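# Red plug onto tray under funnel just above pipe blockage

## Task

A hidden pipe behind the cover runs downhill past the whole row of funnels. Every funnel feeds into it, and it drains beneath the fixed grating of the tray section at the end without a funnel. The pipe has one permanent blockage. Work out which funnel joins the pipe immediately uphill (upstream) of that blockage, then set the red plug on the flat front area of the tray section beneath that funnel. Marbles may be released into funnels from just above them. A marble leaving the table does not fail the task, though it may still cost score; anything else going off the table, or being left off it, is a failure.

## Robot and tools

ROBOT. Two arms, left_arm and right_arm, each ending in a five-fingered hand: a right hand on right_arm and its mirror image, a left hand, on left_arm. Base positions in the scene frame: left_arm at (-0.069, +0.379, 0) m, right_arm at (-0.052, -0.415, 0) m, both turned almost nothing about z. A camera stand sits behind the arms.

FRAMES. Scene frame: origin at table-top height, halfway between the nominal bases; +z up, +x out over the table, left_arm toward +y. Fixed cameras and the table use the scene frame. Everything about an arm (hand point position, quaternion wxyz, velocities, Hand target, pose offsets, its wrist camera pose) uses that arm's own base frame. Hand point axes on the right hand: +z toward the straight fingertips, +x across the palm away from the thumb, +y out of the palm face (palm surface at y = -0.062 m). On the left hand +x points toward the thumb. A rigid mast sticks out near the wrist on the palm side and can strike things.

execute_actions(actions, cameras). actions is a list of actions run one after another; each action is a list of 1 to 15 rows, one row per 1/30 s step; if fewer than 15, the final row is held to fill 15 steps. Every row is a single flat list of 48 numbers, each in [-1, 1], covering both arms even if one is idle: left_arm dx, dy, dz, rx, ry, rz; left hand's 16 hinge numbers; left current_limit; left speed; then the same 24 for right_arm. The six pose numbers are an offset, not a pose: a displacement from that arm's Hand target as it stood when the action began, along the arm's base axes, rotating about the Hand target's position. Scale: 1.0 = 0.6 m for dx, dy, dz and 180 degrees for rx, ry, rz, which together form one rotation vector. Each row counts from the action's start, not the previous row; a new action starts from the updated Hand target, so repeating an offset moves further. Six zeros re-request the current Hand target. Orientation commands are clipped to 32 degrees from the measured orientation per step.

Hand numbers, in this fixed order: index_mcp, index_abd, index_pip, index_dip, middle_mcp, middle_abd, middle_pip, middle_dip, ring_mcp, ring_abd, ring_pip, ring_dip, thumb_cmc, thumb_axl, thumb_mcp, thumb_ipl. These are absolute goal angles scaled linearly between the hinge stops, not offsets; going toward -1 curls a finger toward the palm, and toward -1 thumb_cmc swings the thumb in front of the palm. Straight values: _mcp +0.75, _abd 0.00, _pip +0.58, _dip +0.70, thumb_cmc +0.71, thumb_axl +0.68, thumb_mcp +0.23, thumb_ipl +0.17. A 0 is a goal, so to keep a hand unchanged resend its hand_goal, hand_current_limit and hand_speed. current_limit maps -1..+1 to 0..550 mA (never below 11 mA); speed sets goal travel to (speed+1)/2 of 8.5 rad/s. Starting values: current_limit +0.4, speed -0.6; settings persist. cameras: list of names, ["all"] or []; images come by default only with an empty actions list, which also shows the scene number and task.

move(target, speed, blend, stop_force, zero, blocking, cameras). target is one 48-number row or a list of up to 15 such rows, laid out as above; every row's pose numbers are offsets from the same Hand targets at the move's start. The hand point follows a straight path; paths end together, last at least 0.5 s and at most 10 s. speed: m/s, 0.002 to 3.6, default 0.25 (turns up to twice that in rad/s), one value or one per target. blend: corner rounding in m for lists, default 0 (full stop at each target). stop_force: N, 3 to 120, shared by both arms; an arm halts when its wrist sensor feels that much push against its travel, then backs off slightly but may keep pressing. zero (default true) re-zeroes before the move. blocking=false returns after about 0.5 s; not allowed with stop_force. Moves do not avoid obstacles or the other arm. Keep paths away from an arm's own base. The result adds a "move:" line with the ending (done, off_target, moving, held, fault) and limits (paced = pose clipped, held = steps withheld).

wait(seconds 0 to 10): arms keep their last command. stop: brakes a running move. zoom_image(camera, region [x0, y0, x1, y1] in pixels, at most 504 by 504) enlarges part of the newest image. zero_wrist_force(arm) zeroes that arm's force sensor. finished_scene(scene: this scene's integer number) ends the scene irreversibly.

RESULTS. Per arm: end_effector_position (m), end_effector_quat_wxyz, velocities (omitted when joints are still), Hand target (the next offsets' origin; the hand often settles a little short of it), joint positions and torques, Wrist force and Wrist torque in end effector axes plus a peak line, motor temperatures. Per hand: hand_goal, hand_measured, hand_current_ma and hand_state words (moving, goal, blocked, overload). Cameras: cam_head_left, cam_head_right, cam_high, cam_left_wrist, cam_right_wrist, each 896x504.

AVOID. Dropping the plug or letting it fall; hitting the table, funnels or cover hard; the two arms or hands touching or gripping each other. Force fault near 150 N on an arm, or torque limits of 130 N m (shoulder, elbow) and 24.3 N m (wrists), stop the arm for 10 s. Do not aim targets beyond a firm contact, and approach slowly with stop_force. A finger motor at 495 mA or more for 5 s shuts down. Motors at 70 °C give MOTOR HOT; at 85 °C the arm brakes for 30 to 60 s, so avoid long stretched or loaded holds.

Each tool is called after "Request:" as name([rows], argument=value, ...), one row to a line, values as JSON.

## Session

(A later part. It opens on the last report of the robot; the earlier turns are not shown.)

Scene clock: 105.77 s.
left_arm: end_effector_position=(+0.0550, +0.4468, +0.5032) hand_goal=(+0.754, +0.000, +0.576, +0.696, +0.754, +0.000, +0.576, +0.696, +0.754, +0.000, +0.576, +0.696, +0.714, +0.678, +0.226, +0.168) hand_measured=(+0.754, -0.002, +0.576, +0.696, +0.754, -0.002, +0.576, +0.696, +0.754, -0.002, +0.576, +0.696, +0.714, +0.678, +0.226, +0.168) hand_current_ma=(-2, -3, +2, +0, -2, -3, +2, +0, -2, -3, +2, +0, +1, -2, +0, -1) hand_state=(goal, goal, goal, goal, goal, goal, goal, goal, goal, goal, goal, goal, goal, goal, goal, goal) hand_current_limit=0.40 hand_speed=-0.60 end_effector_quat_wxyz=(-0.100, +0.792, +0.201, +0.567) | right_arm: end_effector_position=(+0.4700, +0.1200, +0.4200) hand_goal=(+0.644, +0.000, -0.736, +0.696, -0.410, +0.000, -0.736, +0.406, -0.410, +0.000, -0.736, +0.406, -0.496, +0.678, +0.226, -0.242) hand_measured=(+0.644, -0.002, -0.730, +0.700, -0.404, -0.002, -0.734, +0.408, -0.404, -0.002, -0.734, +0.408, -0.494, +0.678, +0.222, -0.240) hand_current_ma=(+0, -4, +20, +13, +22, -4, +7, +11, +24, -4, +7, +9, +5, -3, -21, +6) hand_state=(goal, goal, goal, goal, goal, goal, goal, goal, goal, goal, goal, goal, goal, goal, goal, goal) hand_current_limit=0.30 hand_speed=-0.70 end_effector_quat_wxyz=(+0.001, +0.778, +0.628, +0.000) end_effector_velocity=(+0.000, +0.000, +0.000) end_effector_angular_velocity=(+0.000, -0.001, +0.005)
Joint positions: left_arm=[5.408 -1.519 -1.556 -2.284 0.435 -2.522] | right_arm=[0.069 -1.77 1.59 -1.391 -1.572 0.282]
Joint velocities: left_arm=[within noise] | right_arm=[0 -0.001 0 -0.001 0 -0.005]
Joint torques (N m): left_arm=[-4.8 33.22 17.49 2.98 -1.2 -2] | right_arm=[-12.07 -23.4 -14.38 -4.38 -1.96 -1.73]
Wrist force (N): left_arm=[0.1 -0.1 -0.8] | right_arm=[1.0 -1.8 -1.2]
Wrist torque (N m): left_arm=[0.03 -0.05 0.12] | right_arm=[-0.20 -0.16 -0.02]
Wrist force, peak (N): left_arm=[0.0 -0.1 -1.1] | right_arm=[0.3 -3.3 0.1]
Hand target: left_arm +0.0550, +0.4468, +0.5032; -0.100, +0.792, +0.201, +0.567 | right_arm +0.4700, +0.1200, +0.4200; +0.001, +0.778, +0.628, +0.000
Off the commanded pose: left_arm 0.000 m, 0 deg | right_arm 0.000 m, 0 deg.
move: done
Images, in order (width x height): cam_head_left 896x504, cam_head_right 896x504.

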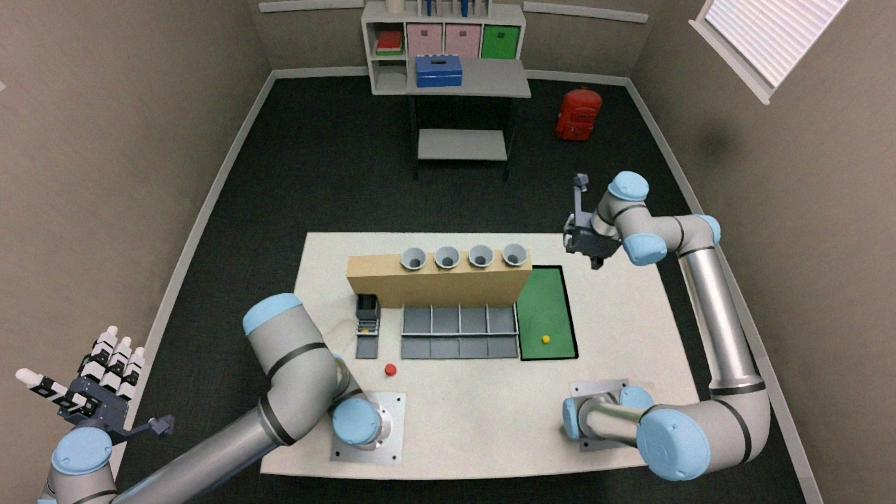

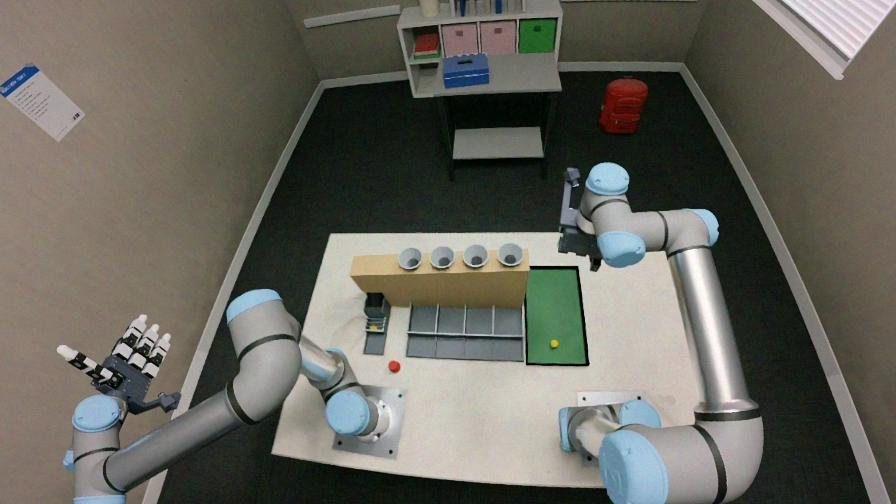

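Request:
move([
  [0,0,0,0,0,0,0.754,0,0.576,0.696,0.754,0,0.576,0.696,0.754,0,0.576,0.696,0.714,0.678,0.226,0.168,0.4,-0.6,-0.3792,0.1425,-0.3667,0.184,0.3185,0,0.644,0,-0.737,0.696,-0.411,0,-0.737,0.406,-0.411,0,-0.737,0.406,-0.496,0.678,0.225,-0.243,0.4,-0.6],
  [0,0,0,0,0,0,0.754,0,0.576,0.696,0.754,0,0.576,0.696,0.754,0,0.576,0.696,0.714,0.678,0.226,0.168,0.4,-0.6,-0.3792,0.1425,-0.6085,0.184,0.3185,0,0.644,0,-0.737,0.696,-0.411,0,-0.737,0.406,-0.411,0,-0.737,0.406,-0.496,0.678,0.225,-0.243,0.4,-0.6],
], speed=[0.4,0.15], blend=[0.02,0], cameras=["cam_right_wrist"])

Scene clock: 113.97 s.
left_arm: end_effector_position=(+0.0550, +0.4468, +0.5032) hand_goal=(+0.754, +0.000, +0.576, +0.696, +0.754, +0.000, +0.576, +0.696, +0.754, +0.000, +0.576, +0.696, +0.714, +0.678, +0.226, +0.168) hand_measured=(+0.754, -0.002, +0.576, +0.696, +0.754, -0.002, +0.576, +0.696, +0.754, -0.002, +0.576, +0.696, +0.714, +0.678, +0.226, +0.168) hand_current_ma=(-2, -3, +2, +0, -2, -3, +2, +0, -2, -3, +2, +0, +1, -2, +0, -1) hand_state=(goal, goal, goal, goal, goal, goal, goal, goal, goal, goal, goal, goal, goal, goal, goal, goal) hand_current_limit=0.40 hand_speed=-0.60 end_effector_quat_wxyz=(-0.100, +0.792, +0.201, +0.567) | right_arm: end_effector_position=(+0.2425, +0.2055, +0.0550) hand_goal=(+0.644, +0.000, -0.736, +0.696, -0.410, +0.000, -0.736, +0.406, -0.410, +0.000, -0.736, +0.406, -0.496, +0.678, +0.226, -0.242) hand_measured=(+0.640, -0.002, -0.730, +0.700, -0.404, -0.002, -0.734, +0.410, -0.404, -0.002, -0.734, +0.408, -0.494, +0.678, +0.222, -0.240) hand_current_ma=(-16, -4, +20, +13, +22, -4, +7, +11, +24, -4, +7, +9, +5, -3, -21, +6) hand_state=(goal, goal, goal, goal, goal, goal, goal, goal, goal, goal, goal, goal, goal, goal, goal, goal) hand_current_limit=0.40 hand_speed=-0.60 end_effector_quat_wxyz=(-0.509, +0.652, +0.526, -0.197)
Joint positions: left_arm=[5.408 -1.519 -1.556 -2.284 0.435 -2.522] | right_arm=[-0.048 -1.445 2.193 -1.209 -1.14 -0.105]
Joint torques (N m): left_arm=[-5.45 33.66 18.02 2.91 -0.92 -1.98] | right_arm=[9.64 -14.14 -6.86 -1.55 2.07 1.57]
Wrist force (N): left_arm=[0.2 -0.1 -1.0] | right_arm=[0.4 -2.1 -0.3]
Wrist torque (N m): left_arm=[0.04 -0.08 0.13] | right_arm=[-0.13 0.03 -0.10]
Wrist force, peak (N): left_arm=[0.3 -0.1 -1.2] | right_arm=[0.1 -3.0 0.3]
Hand target: left_arm +0.0550, +0.4468, +0.5032; -0.100, +0.792, +0.201, +0.567 | right_arm +0.2425, +0.2055, +0.0549; -0.509, +0.652, +0.526, -0.197
Off the commanded pose: left_arm 0.000 m, 0 deg | right_arm 0.000 m, 0 deg.
move: done
camera_calibration:
cam_right_wrist: T_world_to_cam=[[0.0127291, -0.612723, -0.790195, 0.19679], [0.166419, -0.777939, 0.6059, 0.0471701], [-0.985973, -0.139216, 0.0920665, 0.38513], [0, 0, 0, 1]] pos_world=[0.369373, 0.21089, 0.0914648]
Images, in order (width x height): cam_right_wrist 896x504.

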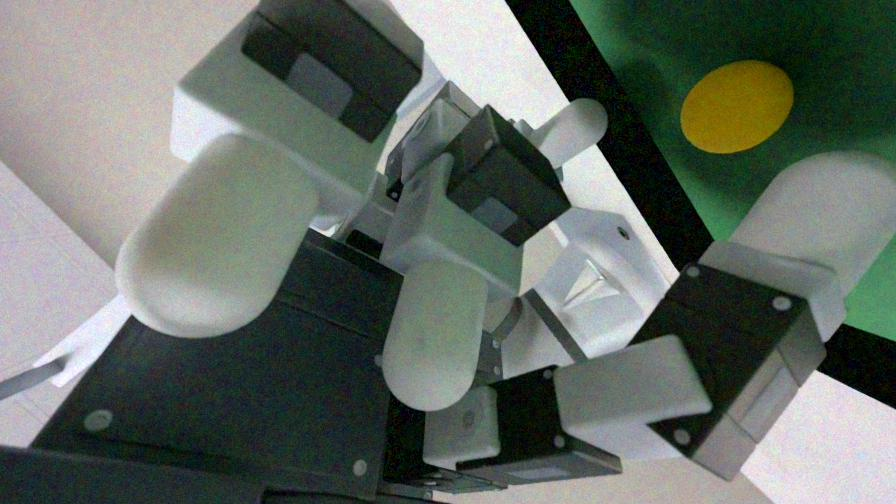

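Request:
move(target=[0,0,0,0,0,0,0.754,0,0.576,0.696,0.754,0,0.576,0.696,0.754,0,0.576,0.696,0.714,0.678,0.226,0.168,0.4,-0.6,0.004,0.0017,-0.0238,0,0,0,0.644,0,-0.737,0.696,-0.411,0,-0.737,0.406,-0.411,0,-0.737,0.406,-0.496,0.678,0.225,-0.243,0.4,-0.6], speed=0.05)

Request:
move(target=[0,0,0,0,0,0,0.754,0,0.576,0.696,0.754,0,0.576,0.696,0.754,0,0.576,0.696,0.714,0.678,0.226,0.168,0.4,-0.6,0,0,0,0,0,0,0.5,0,-0.737,0.696,-0.411,0,-0.737,0.406,-0.411,0,-0.737,0.406,-0.496,0.678,0.06,-0.243,0,-0.85], speed=0.05, cameras=["cam_right_wrist"])

Scene clock: 119.73 s.
left_arm: end_effector_position=(+0.0550, +0.4468, +0.5032) hand_goal=(+0.754, +0.000, +0.576, +0.696, +0.754, +0.000, +0.576, +0.696, +0.754, +0.000, +0.576, +0.696, +0.714, +0.678, +0.226, +0.168) hand_measured=(+0.754, -0.002, +0.576, +0.696, +0.754, -0.002, +0.576, +0.696, +0.754, -0.002, +0.576, +0.696, +0.714, +0.678, +0.226, +0.168) hand_current_ma=(-2, -3, +2, +0, -2, -3, +2, +0, -2, -3, +2, +0, +1, -2, +0, -1) hand_state=(goal, goal, goal, goal, goal, goal, goal, goal, goal, goal, goal, goal, goal, goal, goal, goal) hand_current_limit=0.40 hand_speed=-0.60 end_effector_quat_wxyz=(-0.100, +0.792, +0.201, +0.567) | right_arm: end_effector_position=(+0.2449, +0.2065, +0.0407) hand_goal=(+0.644, +0.000, -0.736, +0.696, -0.410, +0.000, -0.736, +0.406, -0.410, +0.000, -0.736, +0.406, -0.496, +0.678, +0.226, -0.242) hand_measured=(+0.640, -0.002, -0.730, +0.700, -0.404, -0.002, -0.734, +0.410, -0.404, -0.002, -0.734, +0.408, -0.494, +0.678, +0.222, -0.240) hand_current_ma=(-16, -4, +20, +13, +22, -4, +7, +11, +24, -4, +7, +9, +5, -3, -21, +6) hand_state=(goal, goal, goal, goal, goal, goal, goal, goal, goal, goal, goal, goal, goal, goal, goal, goal) hand_current_limit=0.40 hand_speed=-0.60 end_effector_quat_wxyz=(-0.509, +0.652, +0.526, -0.197)
Joint positions: left_arm=[5.408 -1.519 -1.556 -2.284 0.435 -2.522] | right_arm=[-0.045 -1.41 2.201 -1.253 -1.137 -0.104]
Joint torques (N m): left_arm=[-5.42 34.08 17.65 2.93 -0.49 -1.94] | right_arm=[10.16 -13.92 -4.69 -1.91 1.78 1.61]
Wrist force (N): left_arm=[-0.1 0.0 -0.8] | right_arm=[0.5 -2.5 -0.2]
Wrist torque (N m): left_arm=[0.03 -0.02 0.10] | right_arm=[-0.20 0.03 -0.18]
Wrist force, peak (N): left_arm=[0.3 -0.1 -1.1] | right_arm=[0.8 -2.6 0.0]
Hand target: left_arm +0.0550, +0.4468, +0.5032; -0.100, +0.792, +0.201, +0.567 | right_arm +0.2449, +0.2065, +0.0406; -0.509, +0.652, +0.526, -0.197
Off the commanded pose: left_arm 0.000 m, 0 deg | right_arm 0.000 m, 0 deg.
move: done

Scene clock: 120.40 s.
left_arm: end_effector_position=(+0.0550, +0.4468, +0.5032) hand_goal=(+0.754, +0.000, +0.576, +0.696, +0.754, +0.000, +0.576, +0.696, +0.754, +0.000, +0.576, +0.696, +0.714, +0.678, +0.226, +0.168) hand_measured=(+0.754, -0.002, +0.576, +0.696, +0.754, -0.002, +0.576, +0.696, +0.754, -0.002, +0.576, +0.696, +0.714, +0.678, +0.226, +0.168) hand_current_ma=(-2, -3, +2, +0, -2, -3, +2, +0, -2, -3, +2, +0, +1, -2, +0, -1) hand_state=(goal, goal, goal, goal, goal, goal, goal, goal, goal, goal, goal, goal, goal, goal, goal, goal) hand_current_limit=0.40 hand_speed=-0.60 end_effector_quat_wxyz=(-0.100, +0.792, +0.201, +0.567) | right_arm: end_effector_position=(+0.2449, +0.2065, +0.0406) hand_goal=(+0.500, +0.000, -0.736, +0.696, -0.410, +0.000, -0.736, +0.406, -0.410, +0.000, -0.736, +0.406, -0.496, +0.678, +0.060, -0.242) hand_measured=(+0.510, -0.002, -0.734, +0.700, -0.404, -0.002, -0.734, +0.410, -0.404, -0.002, -0.734, +0.408, -0.494, +0.678, +0.062, -0.240) hand_current_ma=(+43, -4, +9, +12, +22, -4, +7, +11, +24, -4, +7, +9, +5, -3, +10, +6) hand_state=(goal, goal, goal, goal, goal, goal, goal, goal, goal, goal, goal, goal, goal, goal, goal, goal) hand_current_limit=0.00 hand_speed=-0.85 end_effector_quat_wxyz=(-0.509, +0.652, +0.526, -0.197)
Joint positions: left_arm=[5.408 -1.519 -1.556 -2.284 0.435 -2.522] | right_arm=[-0.045 -1.41 2.201 -1.254 -1.137 -0.104]
Joint torques (N m): left_arm=[-5.54 34.04 17.63 3.05 -0.49 -1.86] | right_arm=[9.85 -13.7 -5.55 -1.27 1.52 1.36]
Wrist force (N): left_arm=[0.1 0.0 -0.8] | right_arm=[0.3 -4.0 -0.1]
Wrist torque (N m): left_arm=[0.04 -0.05 0.11] | right_arm=[-0.18 0.07 -0.17]
Wrist force, peak (N): left_arm=[0.1 0.0 -1.1] | right_arm=[0.9 -5.3 -0.8]
Hand target: left_arm +0.0550, +0.4468, +0.5032; -0.100, +0.792, +0.201, +0.567 | right_arm +0.2449, +0.2065, +0.0406; -0.509, +0.652, +0.526, -0.197
Off the commanded pose: left_arm 0.000 m, 0 deg | right_arm 0.000 m, 0 deg.
move: done
camera_calibration:
cam_right_wrist: T_world_to_cam=[[0.0127291, -0.612723, -0.790195, 0.186055], [0.166419, -0.777939, 0.6059, 0.0563514], [-0.985973, -0.139216, 0.0920665, 0.388975], [0, 0, 0, 1]] pos_world=[0.371773, 0.21199, 0.0770648]
Images, in order (width x height): cam_right_wrist 896x504.

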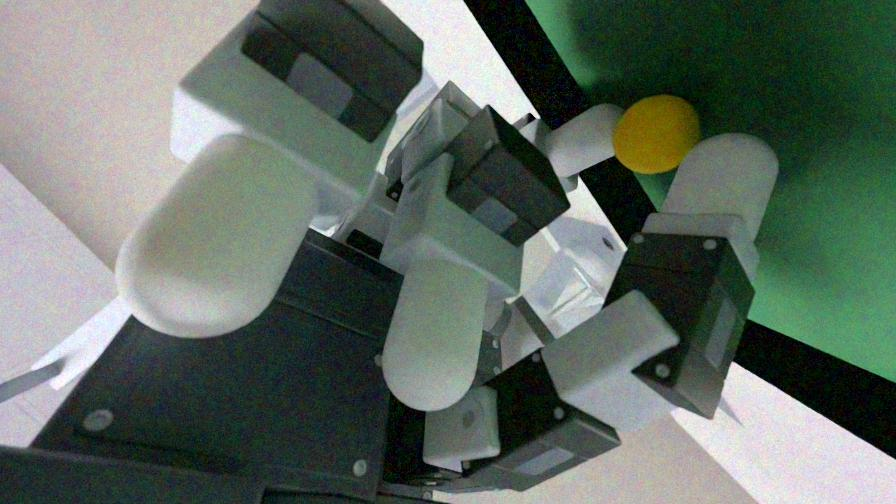

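Request:
move(target=[0,0,0,0,0,0,0.754,0,0.576,0.696,0.754,0,0.576,0.696,0.754,0,0.576,0.696,0.714,0.678,0.226,0.168,0.4,-0.6,0,0,0,0,0,0,0.3,0,-0.737,0.696,-0.411,0,-0.737,0.406,-0.411,0,-0.737,0.406,-0.496,0.678,0.0,-0.243,0,-0.85], speed=0.05)

Request:
move([
  [0,0,0,0,0,0,0.754,0,0.576,0.696,0.754,0,0.576,0.696,0.754,0,0.576,0.696,0.714,0.678,0.226,0.168,0.4,-0.6,0,0,0.05,0,0,0,0.3,0,-0.737,0.696,-0.411,0,-0.737,0.406,-0.411,0,-0.737,0.406,-0.496,0.678,0.0,-0.243,0,-0.85],
  [0,0,0,0,0,0,0.754,0,0.576,0.696,0.754,0,0.576,0.696,0.754,0,0.576,0.696,0.714,0.678,0.226,0.168,0.4,-0.6,0,0,0.54,0,0,0,0.3,0,-0.737,0.696,-0.411,0,-0.737,0.406,-0.411,0,-0.737,0.406,-0.496,0.678,0.0,-0.243,0,-0.85],
  [0,0,0,0,0,0,0.754,0,0.576,0.696,0.754,0,0.576,0.696,0.754,0,0.576,0.696,0.714,0.678,0.226,0.168,0.4,-0.6,0.3752,-0.1442,0.6323,-0.184,-0.3185,0,0.3,0,-0.737,0.696,-0.411,0,-0.737,0.406,-0.411,0,-0.737,0.406,-0.496,0.678,0.0,-0.243,0,-0.85],
], speed=[0.08,0.3,0.4], blend=[0.01,0.04,0], cameras=["cam_right_wrist"])

Scene clock: 141.37 s.
left_arm: end_effector_position=(+0.0550, +0.4468, +0.5032) hand_goal=(+0.754, +0.000, +0.576, +0.696, +0.754, +0.000, +0.576, +0.696, +0.754, +0.000, +0.576, +0.696, +0.714, +0.678, +0.226, +0.168) hand_measured=(+0.754, -0.002, +0.576, +0.696, +0.754, -0.002, +0.576, +0.696, +0.754, -0.002, +0.576, +0.696, +0.714, +0.678, +0.226, +0.168) hand_current_ma=(-2, -3, +2, +0, -2, -3, +2, +0, -2, -3, +2, +0, +1, -2, +0, -1) hand_state=(goal, goal, goal, goal, goal, goal, goal, goal, goal, goal, goal, goal, goal, goal, goal, goal) hand_current_limit=0.40 hand_speed=-0.60 end_effector_quat_wxyz=(-0.100, +0.792, +0.201, +0.567) | right_arm: end_effector_position=(+0.2449, +0.2065, +0.0406) hand_goal=(+0.300, +0.000, -0.736, +0.696, -0.410, +0.000, -0.736, +0.406, -0.410, +0.000, -0.736, +0.406, -0.496, +0.678, +0.000, -0.242) hand_measured=(+0.506, -0.002, -0.730, +0.700, -0.404, -0.002, -0.734, +0.410, -0.404, -0.002, -0.734, +0.408, -0.494, +0.678, +0.002, -0.240) hand_current_ma=(+275, -4, +20, +12, +22, -4, +7, +11, +24, -4, +7, +9, +5, -3, +14, +6) hand_state=(blocked, goal, goal, goal, goal, goal, goal, goal, goal, goal, goal, goal, goal, goal, goal, goal) hand_current_limit=0.00 hand_speed=-0.85 end_effector_quat_wxyz=(-0.509, +0.652, +0.526, -0.197)
Joint positions: left_arm=[5.408 -1.519 -1.556 -2.284 0.435 -2.522] | right_arm=[-0.045 -1.41 2.201 -1.254 -1.137 -0.104]
Joint torques (N m): left_arm=[-5.1 33.45 17.42 2.91 -0.26 -1.85] | right_arm=[9.29 -15.37 -7.85 -1.49 0.2 -0.02]
Wrist force (N): left_arm=[0.3 -0.1 -0.8] | right_arm=[0.7 -5.8 -0.2]
Wrist torque (N m): left_arm=[0.02 -0.08 0.14] | right_arm=[-0.16 0.03 -0.12]
Wrist force, peak (N): left_arm=[0.2 -0.1 -1.2] | right_arm=[0.5 -6.0 -0.3]
Hand target: left_arm +0.0550, +0.4468, +0.5032; -0.100, +0.792, +0.201, +0.567 | right_arm +0.2449, +0.2065, +0.0406; -0.509, +0.652, +0.526, -0.197
Off the commanded pose: left_arm 0.000 m, 0 deg | right_arm 0.000 m, 0 deg.
move: done

Scene clock: 144.93 s.
left_arm: end_effector_position=(+0.0550, +0.4468, +0.5032) hand_goal=(+0.754, +0.000, +0.576, +0.696, +0.754, +0.000, +0.576, +0.696, +0.754, +0.000, +0.576, +0.696, +0.714, +0.678, +0.226, +0.168) hand_measured=(+0.754, -0.002, +0.576, +0.696, +0.754, -0.002, +0.576, +0.696, +0.754, -0.002, +0.576, +0.696, +0.714, +0.678, +0.226, +0.168) hand_current_ma=(-2, -3, +2, +0, -2, -3, +2, +0, -2, -3, +2, +0, +1, -2, +0, -1) hand_state=(goal, goal, goal, goal, goal, goal, goal, goal, goal, goal, goal, goal, goal, goal, goal, goal) hand_current_limit=0.40 hand_speed=-0.60 end_effector_quat_wxyz=(-0.100, +0.792, +0.201, +0.567) | right_arm: end_effector_position=(+0.4700, +0.1200, +0.4200) hand_goal=(+0.300, +0.000, -0.736, +0.696, -0.410, +0.000, -0.736, +0.406, -0.410, +0.000, -0.736, +0.406, -0.496, +0.678, +0.000, -0.242) hand_measured=(+0.304, -0.002, -0.730, +0.700, -0.404, -0.002, -0.734, +0.408, -0.404, -0.002, -0.734, +0.408, -0.494, +0.678, -0.002, -0.240) hand_current_ma=(+14, -4, +24, +12, +22, -4, +7, +11, +24, -4, +7, +9, +5, -3, -7, +6) hand_state=(goal, goal, goal, goal, goal, goal, goal, goal, goal, goal, goal, goal, goal, goal, goal, goal) hand_current_limit=0.00 hand_speed=-0.85 end_effector_quat_wxyz=(+0.001, +0.778, +0.628, +0.000)
Joint positions: left_arm=[5.408 -1.519 -1.556 -2.284 0.435 -2.522] | right_arm=[0.068 -1.77 1.59 -1.391 -1.572 0.281]
Joint torques (N m): left_arm=[-5.86 33.57 17.66 3.06 -0.44 -1.84] | right_arm=[9.3 -23.58 -14.82 -4.31 -2.13 1.75]
Wrist force (N): left_arm=[-0.2 -0.3 -1.0] | right_arm=[0.6 -1.6 -1.4]
Wrist torque (N m): left_arm=[0.00 -0.02 0.10] | right_arm=[-0.14 -0.10 -0.24]
Wrist force, peak (N): left_arm=[0.2 0.0 -1.2] | right_arm=[0.4 -5.3 0.3]
Hand target: left_arm +0.0550, +0.4468, +0.5032; -0.100, +0.792, +0.201, +0.567 | right_arm +0.4700, +0.1200, +0.4200; +0.001, +0.778, +0.628, +0.000
Off the commanded pose: left_arm 0.000 m, 0 deg | right_arm 0.000 m, 0 deg.
move: done
camera_calibration:
cam_right_wrist: T_world_to_cam=[[0.474771, -0.879652, -0.0283481, -0.0751451], [-0.588979, -0.341492, 0.732452, -0.0288748], [-0.653984, -0.331051, -0.680228, 0.755299], [0, 0, 0, 1]] pos_world=[0.512624, 0.17408, 0.532794]
Images, in order (width x height): cam_right_wrist 896x504.

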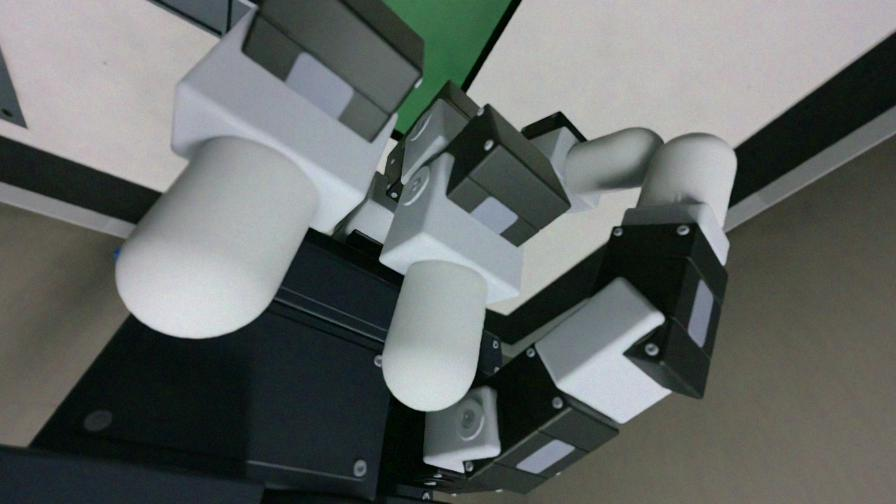

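Request:
zoom_image(camera="cam_right_wrist", region=[560, 80, 780, 250])

Request:
wait(seconds=0, cameras=["cam_head_left", "cam_head_right", "cam_high"])

Scaled by 2.291.

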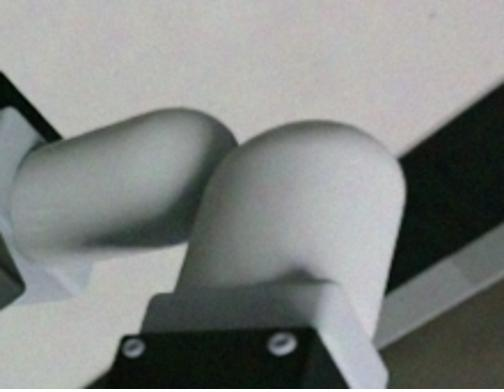

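Scene clock: 147.57 s.
left_arm: end_effector_position=(+0.0550, +0.4468, +0.5032) hand_goal=(+0.754, +0.000, +0.576, +0.696, +0.754, +0.000, +0.576, +0.696, +0.754, +0.000, +0.576, +0.696, +0.714, +0.678, +0.226, +0.168) hand_measured=(+0.754, -0.002, +0.576, +0.696, +0.754, -0.002, +0.576, +0.696, +0.754, -0.002, +0.576, +0.696, +0.714, +0.678, +0.226, +0.168) hand_current_ma=(-2, -3, +2, +0, -2, -3, +2, +0, -2, -3, +2, +0, +1, -2, +0, -1) hand_state=(goal, goal, goal, goal, goal, goal, goal, goal, goal, goal, goal, goal, goal, goal, goal, goal) hand_current_limit=0.40 hand_speed=-0.60 end_effector_quat_wxyz=(-0.100, +0.792, +0.201, +0.567) | right_arm: end_effector_position=(+0.4700, +0.1200, +0.4200) hand_goal=(+0.300, +0.000, -0.736, +0.696, -0.410, +0.000, -0.736, +0.406, -0.410, +0.000, -0.736, +0.406, -0.496, +0.678, +0.000, -0.242) hand_measured=(+0.304, -0.002, -0.730, +0.700, -0.404, -0.002, -0.734, +0.408, -0.404, -0.002, -0.734, +0.408, -0.494, +0.678, -0.002, -0.240) hand_current_ma=(+14, -4, +24, +12, +22, -4, +7, +11, +24, -4, +7, +9, +5, -3, -7, +6) hand_state=(goal, goal, goal, goal, goal, goal, goal, goal, goal, goal, goal, goal, goal, goal, goal, goal) hand_current_limit=0.00 hand_speed=-0.85 end_effector_quat_wxyz=(+0.001, +0.778, +0.628, +0.000)
Joint positions: left_arm=[5.408 -1.519 -1.556 -2.284 0.435 -2.522] | right_arm=[0.068 -1.77 1.59 -1.391 -1.572 0.281]
Joint torques (N m): left_arm=[-5.45 33.96 17.19 3 -0.31 -1.86] | right_arm=[9.8 -24.77 -13.9 -4.02 -1.74 1.75]
Wrist force (N): left_arm=[0.2 0.0 -0.8] | right_arm=[0.8 -1.8 -1.0]
Wrist torque (N m): left_arm=[0.02 -0.08 0.14] | right_arm=[-0.19 -0.14 -0.23]
Wrist force, peak (N): left_arm=[0.1 -0.3 -1.1] | right_arm=[1.2 -1.9 -1.4]
Hand target: left_arm +0.0550, +0.4468, +0.5032; -0.100, +0.792, +0.201, +0.567 | right_arm +0.4700, +0.1200, +0.4200; +0.001, +0.778, +0.628, +0.000
Off the commanded pose: left_arm 0.000 m, 0 deg | right_arm 0.000 m, 0 deg.
Images, in order (width x height): cam_head_left 896x504, cam_head_right 896x504, cam_high 896x504.

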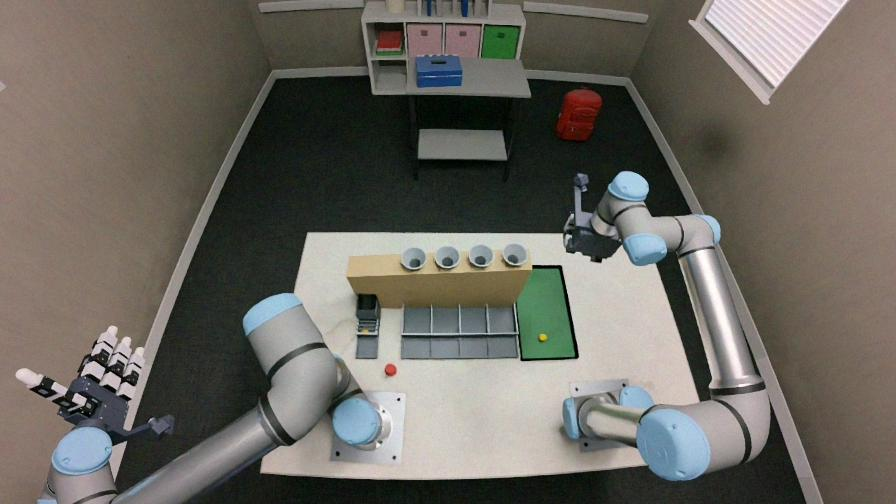

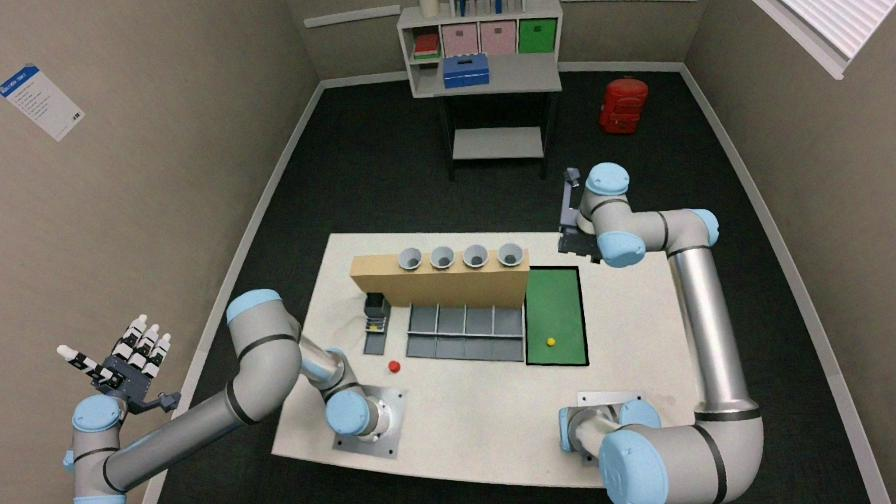

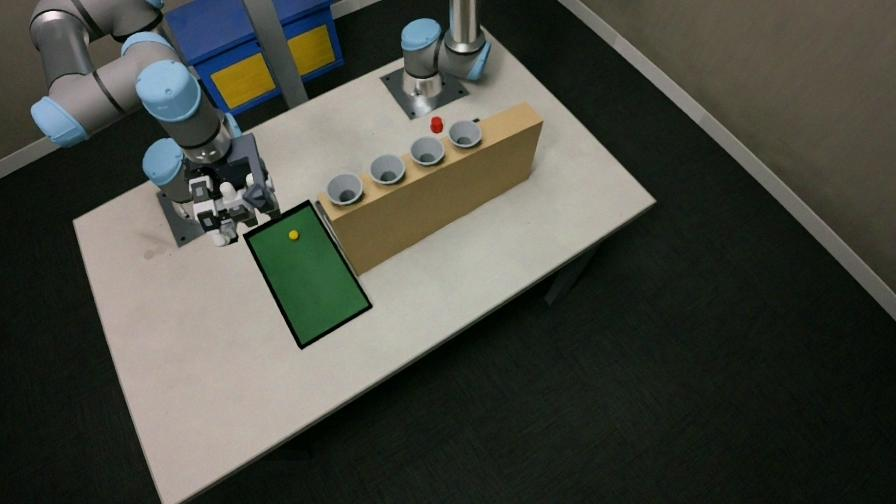

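Request:
zoom_image(camera="cam_head_left", region=[500, 260, 600, 370])

Request:
zoom_image(camera="cam_head_right", region=[500, 260, 600, 370])

Scaled by 4.582.

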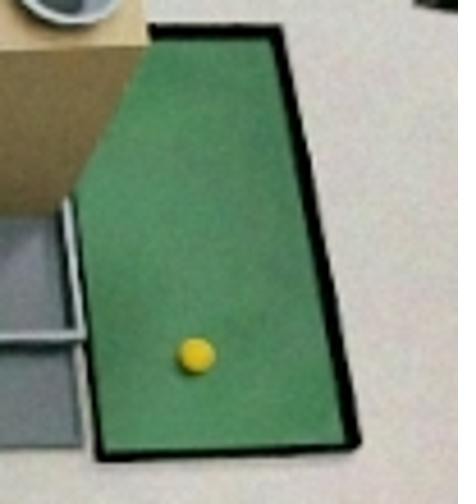

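Scaled by 4.582.

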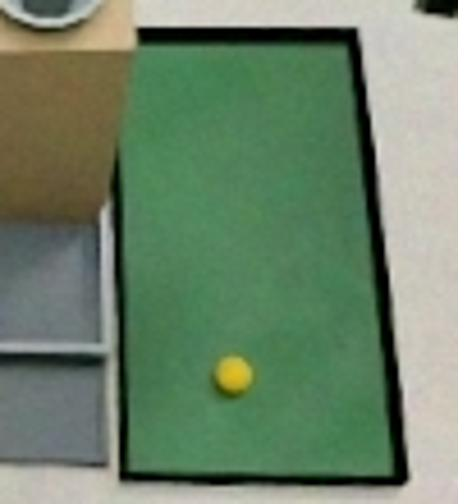

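Request:
move([
  [0,0,0,0,0,0,0.754,0,0.576,0.696,0.754,0,0.576,0.696,0.754,0,0.576,0.696,0.714,0.678,0.226,0.168,0.4,-0.6,-0.3752,0.1442,-0.0923,0.184,0.3185,0,0.644,0,-0.737,0.696,-0.411,0,-0.737,0.406,-0.411,0,-0.737,0.406,-0.496,0.678,0.225,-0.243,0.4,-0.6],
  [0,0,0,0,0,0,0.754,0,0.576,0.696,0.754,0,0.576,0.696,0.754,0,0.576,0.696,0.714,0.678,0.226,0.168,0.4,-0.6,-0.3752,0.1442,-0.5,0.184,0.3185,0,0.644,0,-0.737,0.696,-0.411,0,-0.737,0.406,-0.411,0,-0.737,0.406,-0.496,0.678,0.225,-0.243,0.4,-0.6],
], speed=[0.4,0.3], blend=[0.04,0], cameras=["cam_right_wrist", "cam_head_left"])

Scene clock: 167.23 s.
left_arm: end_effector_position=(+0.0550, +0.4468, +0.5032) hand_goal=(+0.754, +0.000, +0.576, +0.696, +0.754, +0.000, +0.576, +0.696, +0.754, +0.000, +0.576, +0.696, +0.714, +0.678, +0.226, +0.168) hand_measured=(+0.754, -0.002, +0.576, +0.696, +0.754, -0.002, +0.576, +0.696, +0.754, -0.002, +0.576, +0.696, +0.714, +0.678, +0.226, +0.168) hand_current_ma=(-2, -3, +2, +0, -2, -3, +2, +0, -2, -3, +2, +0, +1, -2, +0, -1) hand_state=(goal, goal, goal, goal, goal, goal, goal, goal, goal, goal, goal, goal, goal, goal, goal, goal) hand_current_limit=0.40 hand_speed=-0.60 end_effector_quat_wxyz=(-0.100, +0.792, +0.201, +0.567) | right_arm: end_effector_position=(+0.2449, +0.2065, +0.1201) hand_goal=(+0.644, +0.000, -0.736, +0.696, -0.410, +0.000, -0.736, +0.406, -0.410, +0.000, -0.736, +0.406, -0.496, +0.678, +0.226, -0.242) hand_measured=(+0.640, -0.002, -0.730, +0.700, -0.404, -0.002, -0.734, +0.410, -0.404, -0.002, -0.734, +0.408, -0.494, +0.678, +0.222, -0.240) hand_current_ma=(-17, -4, +20, +12, +22, -4, +7, +11, +25, -4, +7, +9, +5, -3, -22, +6) hand_state=(goal, goal, goal, goal, goal, goal, goal, goal, goal, goal, goal, goal, goal, goal, goal, goal) hand_current_limit=0.40 hand_speed=-0.60 end_effector_quat_wxyz=(-0.509, +0.652, +0.526, -0.197)
Joint positions: left_arm=[5.408 -1.519 -1.556 -2.284 0.435 -2.522] | right_arm=[-0.045 -1.549 2.099 -1.012 -1.137 -0.104]
Joint torques (N m): left_arm=[-5.83 34.02 17.75 3.05 -0.42 -1.94] | right_arm=[10.7 -11.28 -7.48 -1.6 1.94 1.65]
Wrist force (N): left_arm=[0.1 -0.1 -0.9] | right_arm=[0.3 -2.4 -0.1]
Wrist torque (N m): left_arm=[0.02 -0.05 0.12] | right_arm=[-0.18 0.04 -0.19]
Wrist force, peak (N): left_arm=[0.3 -0.1 -1.1] | right_arm=[0.4 -3.4 -0.4]
Hand target: left_arm +0.0550, +0.4468, +0.5032; -0.100, +0.792, +0.201, +0.567 | right_arm +0.2449, +0.2065, +0.1200; -0.509, +0.652, +0.526, -0.197
Off the commanded pose: left_arm 0.000 m, 0 deg | right_arm 0.000 m, 0 deg.
move: done
camera_calibration:
cam_right_wrist: T_world_to_cam=[[0.0127291, -0.612723, -0.790195, 0.248814], [0.166419, -0.777939, 0.6059, 0.00810454], [-0.985973, -0.139216, 0.0920665, 0.381642], [0, 0, 0, 1]] pos_world=[0.371773, 0.21189, 0.156565]
Images, in order (width x height): cam_head_left 896x504, cam_right_wrist 896x504.

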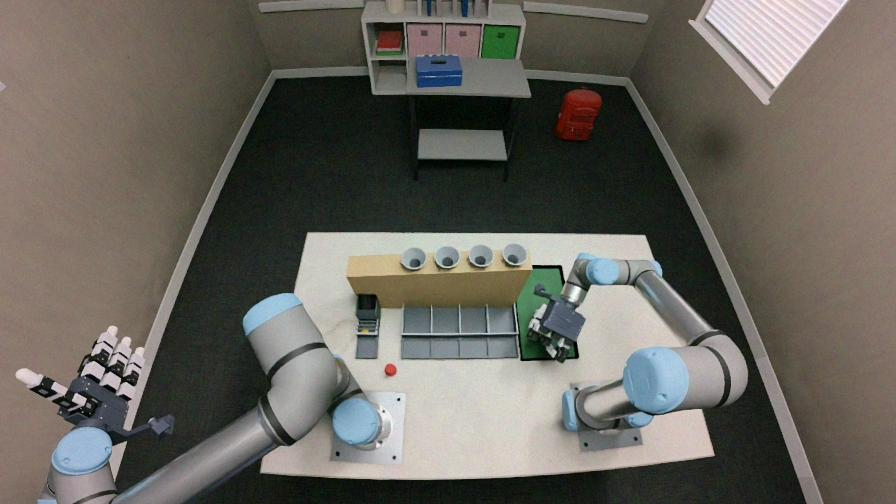

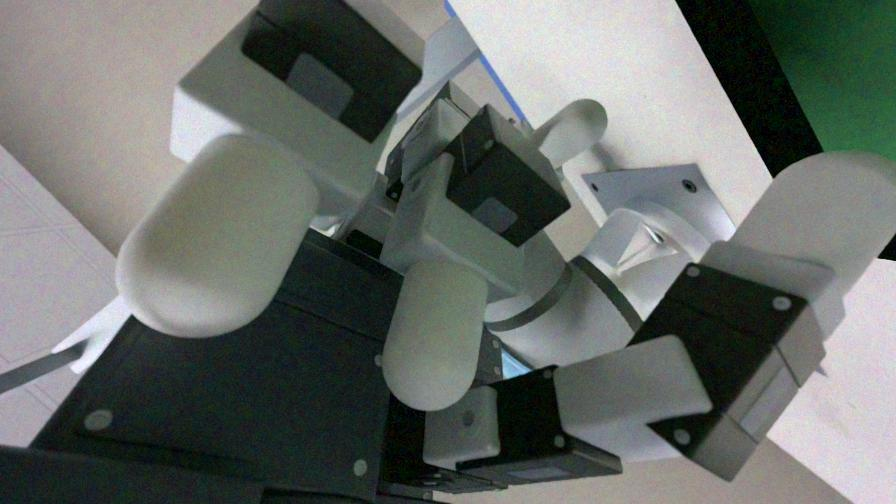

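Request:
zoom_image(camera="cam_head_left", region=[500, 260, 620, 380])

Request:
wait(seconds=0, cameras=["cam_head_right", "cam_high"])

Request:
zoom_image(camera="cam_head_right", region=[500, 260, 620, 380])

Request:
zoom_image(camera="cam_high", region=[180, 160, 400, 300])

Scaled by 4.200.

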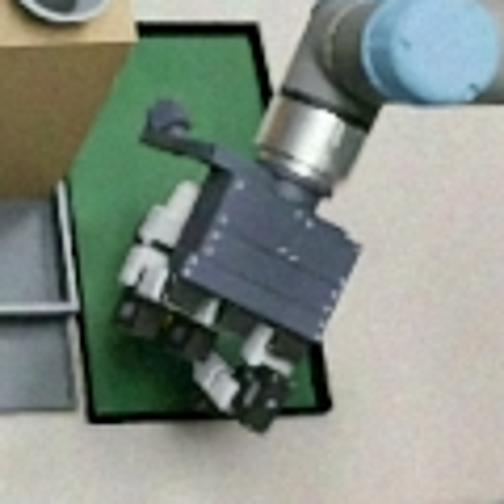

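Scene clock: 178.97 s.
left_arm: end_effector_position=(+0.0550, +0.4468, +0.5032) hand_goal=(+0.754, +0.000, +0.576, +0.696, +0.754, +0.000, +0.576, +0.696, +0.754, +0.000, +0.576, +0.696, +0.714, +0.678, +0.226, +0.168) hand_measured=(+0.754, -0.002, +0.576, +0.696, +0.754, -0.002, +0.576, +0.696, +0.754, -0.002, +0.576, +0.696, +0.714, +0.678, +0.226, +0.168) hand_current_ma=(-2, -3, +2, +0, -2, -3, +2, +0, -2, -3, +2, +0, +1, -2, +0, -1) hand_state=(goal, goal, goal, goal, goal, goal, goal, goal, goal, goal, goal, goal, goal, goal, goal, goal) hand_current_limit=0.40 hand_speed=-0.60 end_effector_quat_wxyz=(-0.100, +0.792, +0.201, +0.567) | right_arm: end_effector_position=(+0.2449, +0.2065, +0.1200) hand_goal=(+0.644, +0.000, -0.736, +0.696, -0.410, +0.000, -0.736, +0.406, -0.410, +0.000, -0.736, +0.406, -0.496, +0.678, +0.226, -0.242) hand_measured=(+0.640, -0.002, -0.730, +0.700, -0.404, -0.002, -0.734, +0.410, -0.404, -0.002, -0.734, +0.408, -0.494, +0.678, +0.222, -0.240) hand_current_ma=(-17, -4, +20, +12, +22, -4, +7, +11, +25, -4, +7, +9, +5, -3, -22, +6) hand_state=(goal, goal, goal, goal, goal, goal, goal, goal, goal, goal, goal, goal, goal, goal, goal, goal) hand_current_limit=0.40 hand_speed=-0.60 end_effector_quat_wxyz=(-0.509, +0.652, +0.526, -0.197)
Joint positions: left_arm=[5.408 -1.519 -1.556 -2.284 0.435 -2.522] | right_arm=[-0.045 -1.549 2.099 -1.012 -1.137 -0.104]
Joint torques (N m): left_arm=[-5.31 33.92 18.27 2.94 -0.39 -1.83] | right_arm=[7.77 -11.43 -9.5 -1.49 2.02 1.68]
Wrist force (N): left_arm=[0.2 0.0 -0.7] | right_arm=[0.3 -2.3 -0.1]
Wrist torque (N m): left_arm=[0.02 -0.07 0.13] | right_arm=[-0.18 0.05 -0.18]
Wrist force, peak (N): left_arm=[0.2 0.0 -1.2] | right_arm=[0.4 -2.7 0.0]
Hand target: left_arm +0.0550, +0.4468, +0.5032; -0.100, +0.792, +0.201, +0.567 | right_arm +0.2449, +0.2065, +0.1200; -0.509, +0.652, +0.526, -0.197
Off the commanded pose: left_arm 0.000 m, 0 deg | right_arm 0.000 m, 0 deg.
Images, in order (width x height): cam_head_right 896x504, cam_high 896x504.

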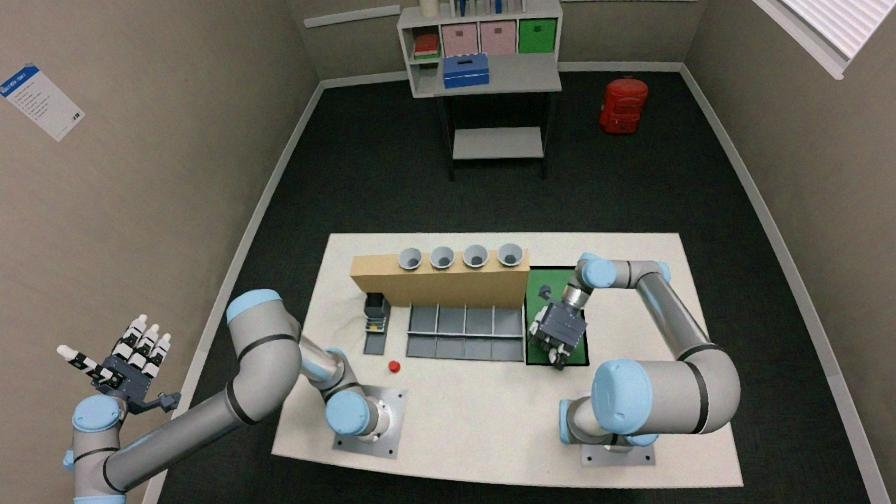

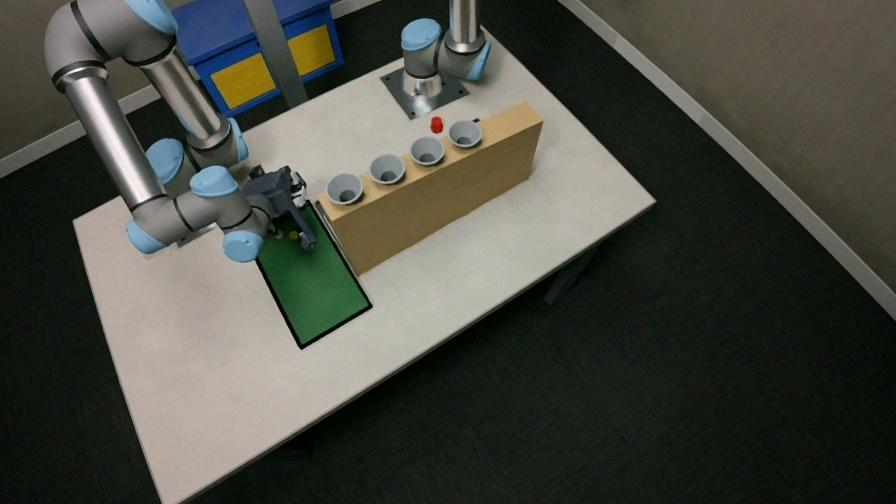

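Scaled by 4.200.

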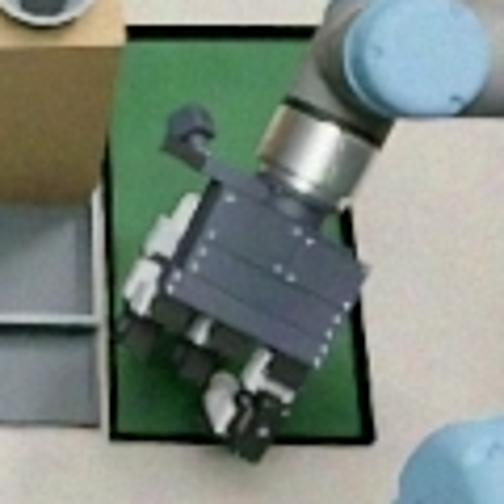

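Scaled by 2.291.

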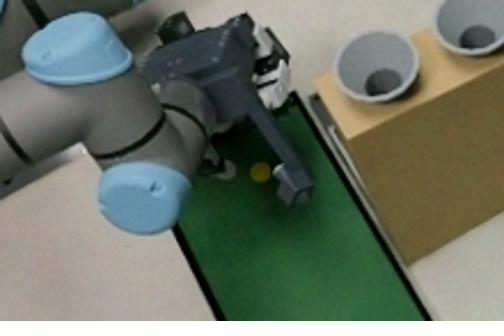

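Request:
move([
  [0,0,0,0,0,0,0.754,0,0.576,0.696,0.754,0,0.576,0.696,0.754,0,0.576,0.696,0.714,0.678,0.226,0.168,0.4,-0.6,0.0633,0.03,0,0,0,0,0.644,0,-0.737,0.696,-0.411,0,-0.737,0.406,-0.411,0,-0.737,0.406,-0.496,0.678,0.225,-0.243,0.4,-0.6],
  [0,0,0,0,0,0,0.754,0,0.576,0.696,0.754,0,0.576,0.696,0.754,0,0.576,0.696,0.714,0.678,0.226,0.168,0.4,-0.6,0.0633,0.03,-0.0733,0,0,0,0.644,0,-0.737,0.696,-0.411,0,-0.737,0.406,-0.411,0,-0.737,0.406,-0.496,0.678,0.225,-0.243,0.4,-0.6],
], speed=[0.15,0.1], cameras=["cam_right_wrist", "cam_head_left"])

Request:
zoom_image(camera="cam_right_wrist", region=[550, 40, 896, 260])

Scene clock: 198.63 s.
left_arm: end_effector_position=(+0.0550, +0.4468, +0.5032) hand_goal=(+0.754, +0.000, +0.576, +0.696, +0.754, +0.000, +0.576, +0.696, +0.754, +0.000, +0.576, +0.696, +0.714, +0.678, +0.226, +0.168) hand_measured=(+0.754, -0.002, +0.576, +0.696, +0.754, -0.002, +0.576, +0.696, +0.754, -0.002, +0.576, +0.696, +0.714, +0.678, +0.226, +0.168) hand_current_ma=(-2, -3, +2, +0, -2, -3, +2, +0, -2, -3, +2, +0, +1, -2, +0, -1) hand_state=(goal, goal, goal, goal, goal, goal, goal, goal, goal, goal, goal, goal, goal, goal, goal, goal) hand_current_limit=0.40 hand_speed=-0.60 end_effector_quat_wxyz=(-0.100, +0.792, +0.201, +0.567) | right_arm: end_effector_position=(+0.2829, +0.2245, +0.0761) hand_goal=(+0.644, +0.000, -0.736, +0.696, -0.410, +0.000, -0.736, +0.406, -0.410, +0.000, -0.736, +0.406, -0.496, +0.678, +0.226, -0.242) hand_measured=(+0.640, -0.002, -0.732, +0.700, -0.404, -0.002, -0.734, +0.408, -0.404, -0.002, -0.734, +0.408, -0.494, +0.678, +0.222, -0.240) hand_current_ma=(-17, -4, +19, +12, +22, -4, +7, +11, +25, -4, +7, +9, +5, -3, -20, +6) hand_state=(goal, goal, goal, goal, goal, goal, goal, goal, goal, goal, goal, goal, goal, goal, goal, goal) hand_current_limit=0.40 hand_speed=-0.60 end_effector_quat_wxyz=(-0.509, +0.652, +0.526, -0.197)
Joint positions: left_arm=[5.408 -1.519 -1.556 -2.284 0.435 -2.522] | right_arm=[0.001 -1.386 2.052 -1.138 -1.096 -0.081]
Joint torques (N m): left_arm=[-4.95 33.64 17.86 3.04 -0.29 -1.8] | right_arm=[8.19 -15.94 -6.8 -1.46 1.77 1.47]
Wrist force (N): left_arm=[0.0 -0.1 -0.8] | right_arm=[0.3 -2.2 -0.2]
Wrist torque (N m): left_arm=[0.01 -0.04 0.12] | right_arm=[-0.17 0.04 -0.19]
Wrist force, peak (N): left_arm=[0.1 -0.2 -1.1] | right_arm=[0.7 -3.2 -0.3]
Hand target: left_arm +0.0550, +0.4468, +0.5032; -0.100, +0.792, +0.201, +0.567 | right_arm +0.2829, +0.2245, +0.0760; -0.509, +0.652, +0.526, -0.197
Off the commanded pose: left_arm 0.000 m, 0 deg | right_arm 0.000 m, 0 deg.
move: done
camera_calibration:
cam_right_wrist: T_world_to_cam=[[0.0127293, -0.612724, -0.790195, 0.224591], [0.166419, -0.777938, 0.605901, 0.0424429], [-0.985973, -0.139216, 0.0920665, 0.425666], [0, 0, 0, 1]] pos_world=[0.409773, 0.22989, 0.112565]
Images, in order (width x height): cam_head_left 896x504, cam_right_wrist 896x504.

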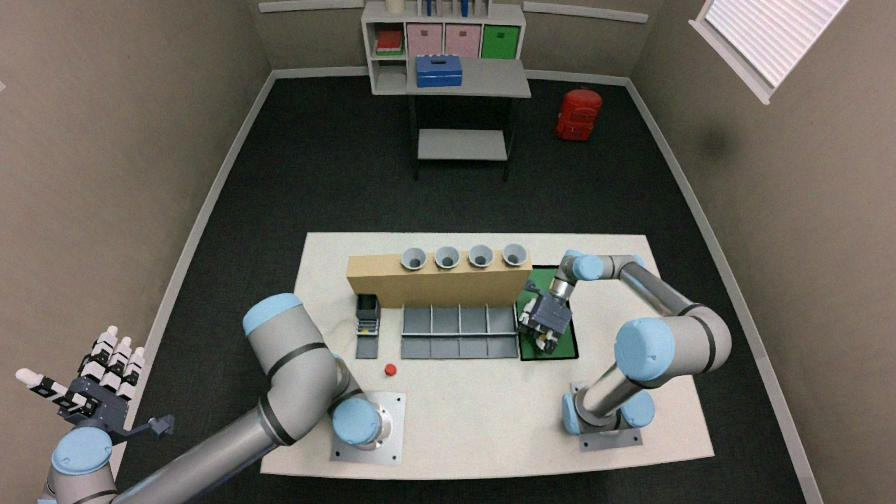

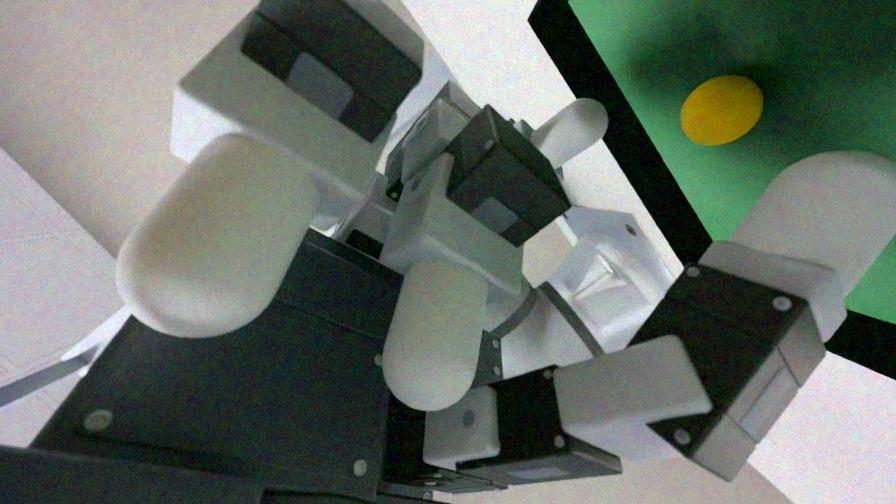

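Scaled by 1.457.

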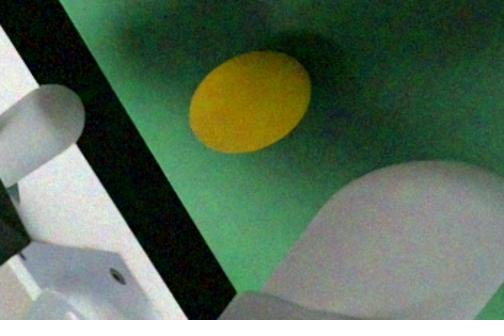

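Request:
move(target=[0,0,0,0,0,0,0.754,0,0.576,0.696,0.754,0,0.576,0.696,0.754,0,0.576,0.696,0.714,0.678,0.226,0.168,0.4,-0.6,-0.0248,-0.0125,-0.0333,0,0,0,0.644,0,-0.737,0.696,-0.411,0,-0.737,0.406,-0.411,0,-0.737,0.406,-0.496,0.678,0.225,-0.243,0.4,-0.6], speed=0.06, cameras=["cam_right_wrist"])

Request:
zoom_image(camera="cam_right_wrist", region=[550, 40, 896, 260])

Scene clock: 217.60 s.
left_arm: end_effector_position=(+0.0550, +0.4468, +0.5032) hand_goal=(+0.754, +0.000, +0.576, +0.696, +0.754, +0.000, +0.576, +0.696, +0.754, +0.000, +0.576, +0.696, +0.714, +0.678, +0.226, +0.168) hand_measured=(+0.754, -0.002, +0.576, +0.696, +0.754, -0.002, +0.576, +0.696, +0.754, -0.002, +0.576, +0.696, +0.714, +0.678, +0.226, +0.168) hand_current_ma=(-2, -3, +2, +0, -2, -3, +2, +0, -2, -3, +2, +0, +1, -2, +0, -1) hand_state=(goal, goal, goal, goal, goal, goal, goal, goal, goal, goal, goal, goal, goal, goal, goal, goal) hand_current_limit=0.40 hand_speed=-0.60 end_effector_quat_wxyz=(-0.100, +0.792, +0.201, +0.567) | right_arm: end_effector_position=(+0.2680, +0.2170, +0.0561) hand_goal=(+0.644, +0.000, -0.736, +0.696, -0.410, +0.000, -0.736, +0.406, -0.410, +0.000, -0.736, +0.406, -0.496, +0.678, +0.226, -0.242) hand_measured=(+0.640, -0.002, -0.732, +0.700, -0.404, -0.002, -0.734, +0.410, -0.404, -0.002, -0.734, +0.408, -0.494, +0.678, +0.222, -0.240) hand_current_ma=(-17, -4, +19, +12, +22, -4, +7, +11, +25, -4, +7, +9, +5, -3, -20, +6) hand_state=(goal, goal, goal, goal, goal, goal, goal, goal, goal, goal, goal, goal, goal, goal, goal, goal) hand_current_limit=0.40 hand_speed=-0.60 end_effector_quat_wxyz=(-0.509, +0.652, +0.526, -0.197)
Joint positions: left_arm=[5.408 -1.519 -1.556 -2.284 0.435 -2.522] | right_arm=[-0.017 -1.387 2.118 -1.2 -1.112 -0.09]
Joint torques (N m): left_arm=[-5.28 34.36 17.42 3.02 -0.3 -1.69] | right_arm=[-12.15 -15.07 -6.34 -1.43 -1.24 -2.14]
Wrist force (N): left_arm=[0.3 -0.2 -0.9] | right_arm=[0.3 -2.4 -0.2]
Wrist torque (N m): left_arm=[0.01 -0.08 0.14] | right_arm=[-0.18 0.05 0.00]
Wrist force, peak (N): left_arm=[0.1 -0.1 -1.2] | right_arm=[0.4 -2.7 -0.3]
Hand target: left_arm +0.0550, +0.4468, +0.5032; -0.100, +0.792, +0.201, +0.567 | right_arm +0.2680, +0.2170, +0.0560; -0.509, +0.652, +0.526, -0.197
Off the commanded pose: left_arm 0.000 m, 0 deg | right_arm 0.000 m, 0 deg.
move: done
camera_calibration:
cam_right_wrist: T_world_to_cam=[[0.0127291, -0.612723, -0.790195, 0.204522], [0.166419, -0.777939, 0.6059, 0.0512234], [-0.985973, -0.139216, 0.0920665, 0.411777], [0, 0, 0, 1]] pos_world=[0.394873, 0.22249, 0.0926648]
Images, in order (width x height): cam_right_wrist 896x504.

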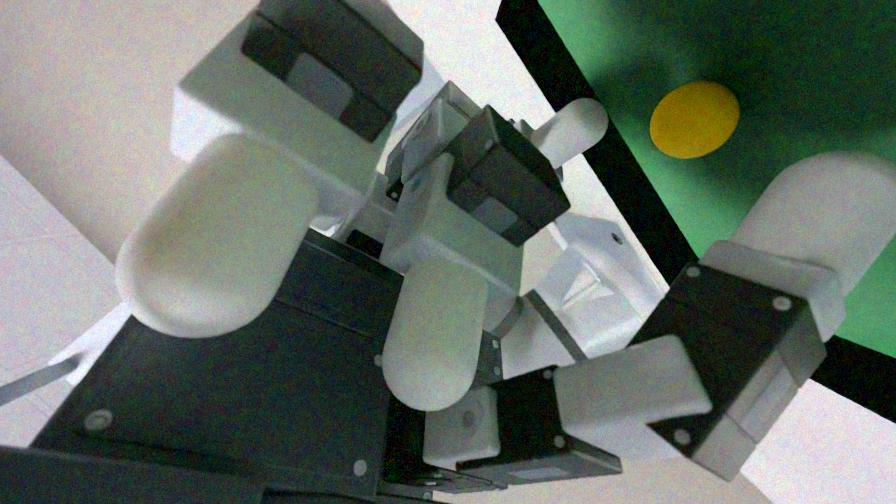

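Scaled by 1.457.

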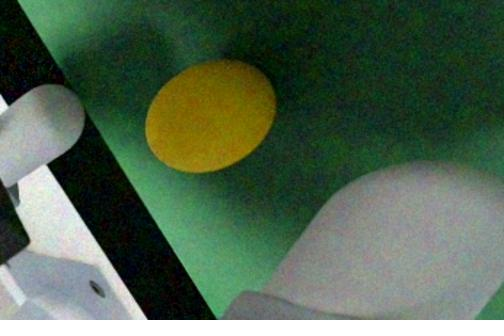

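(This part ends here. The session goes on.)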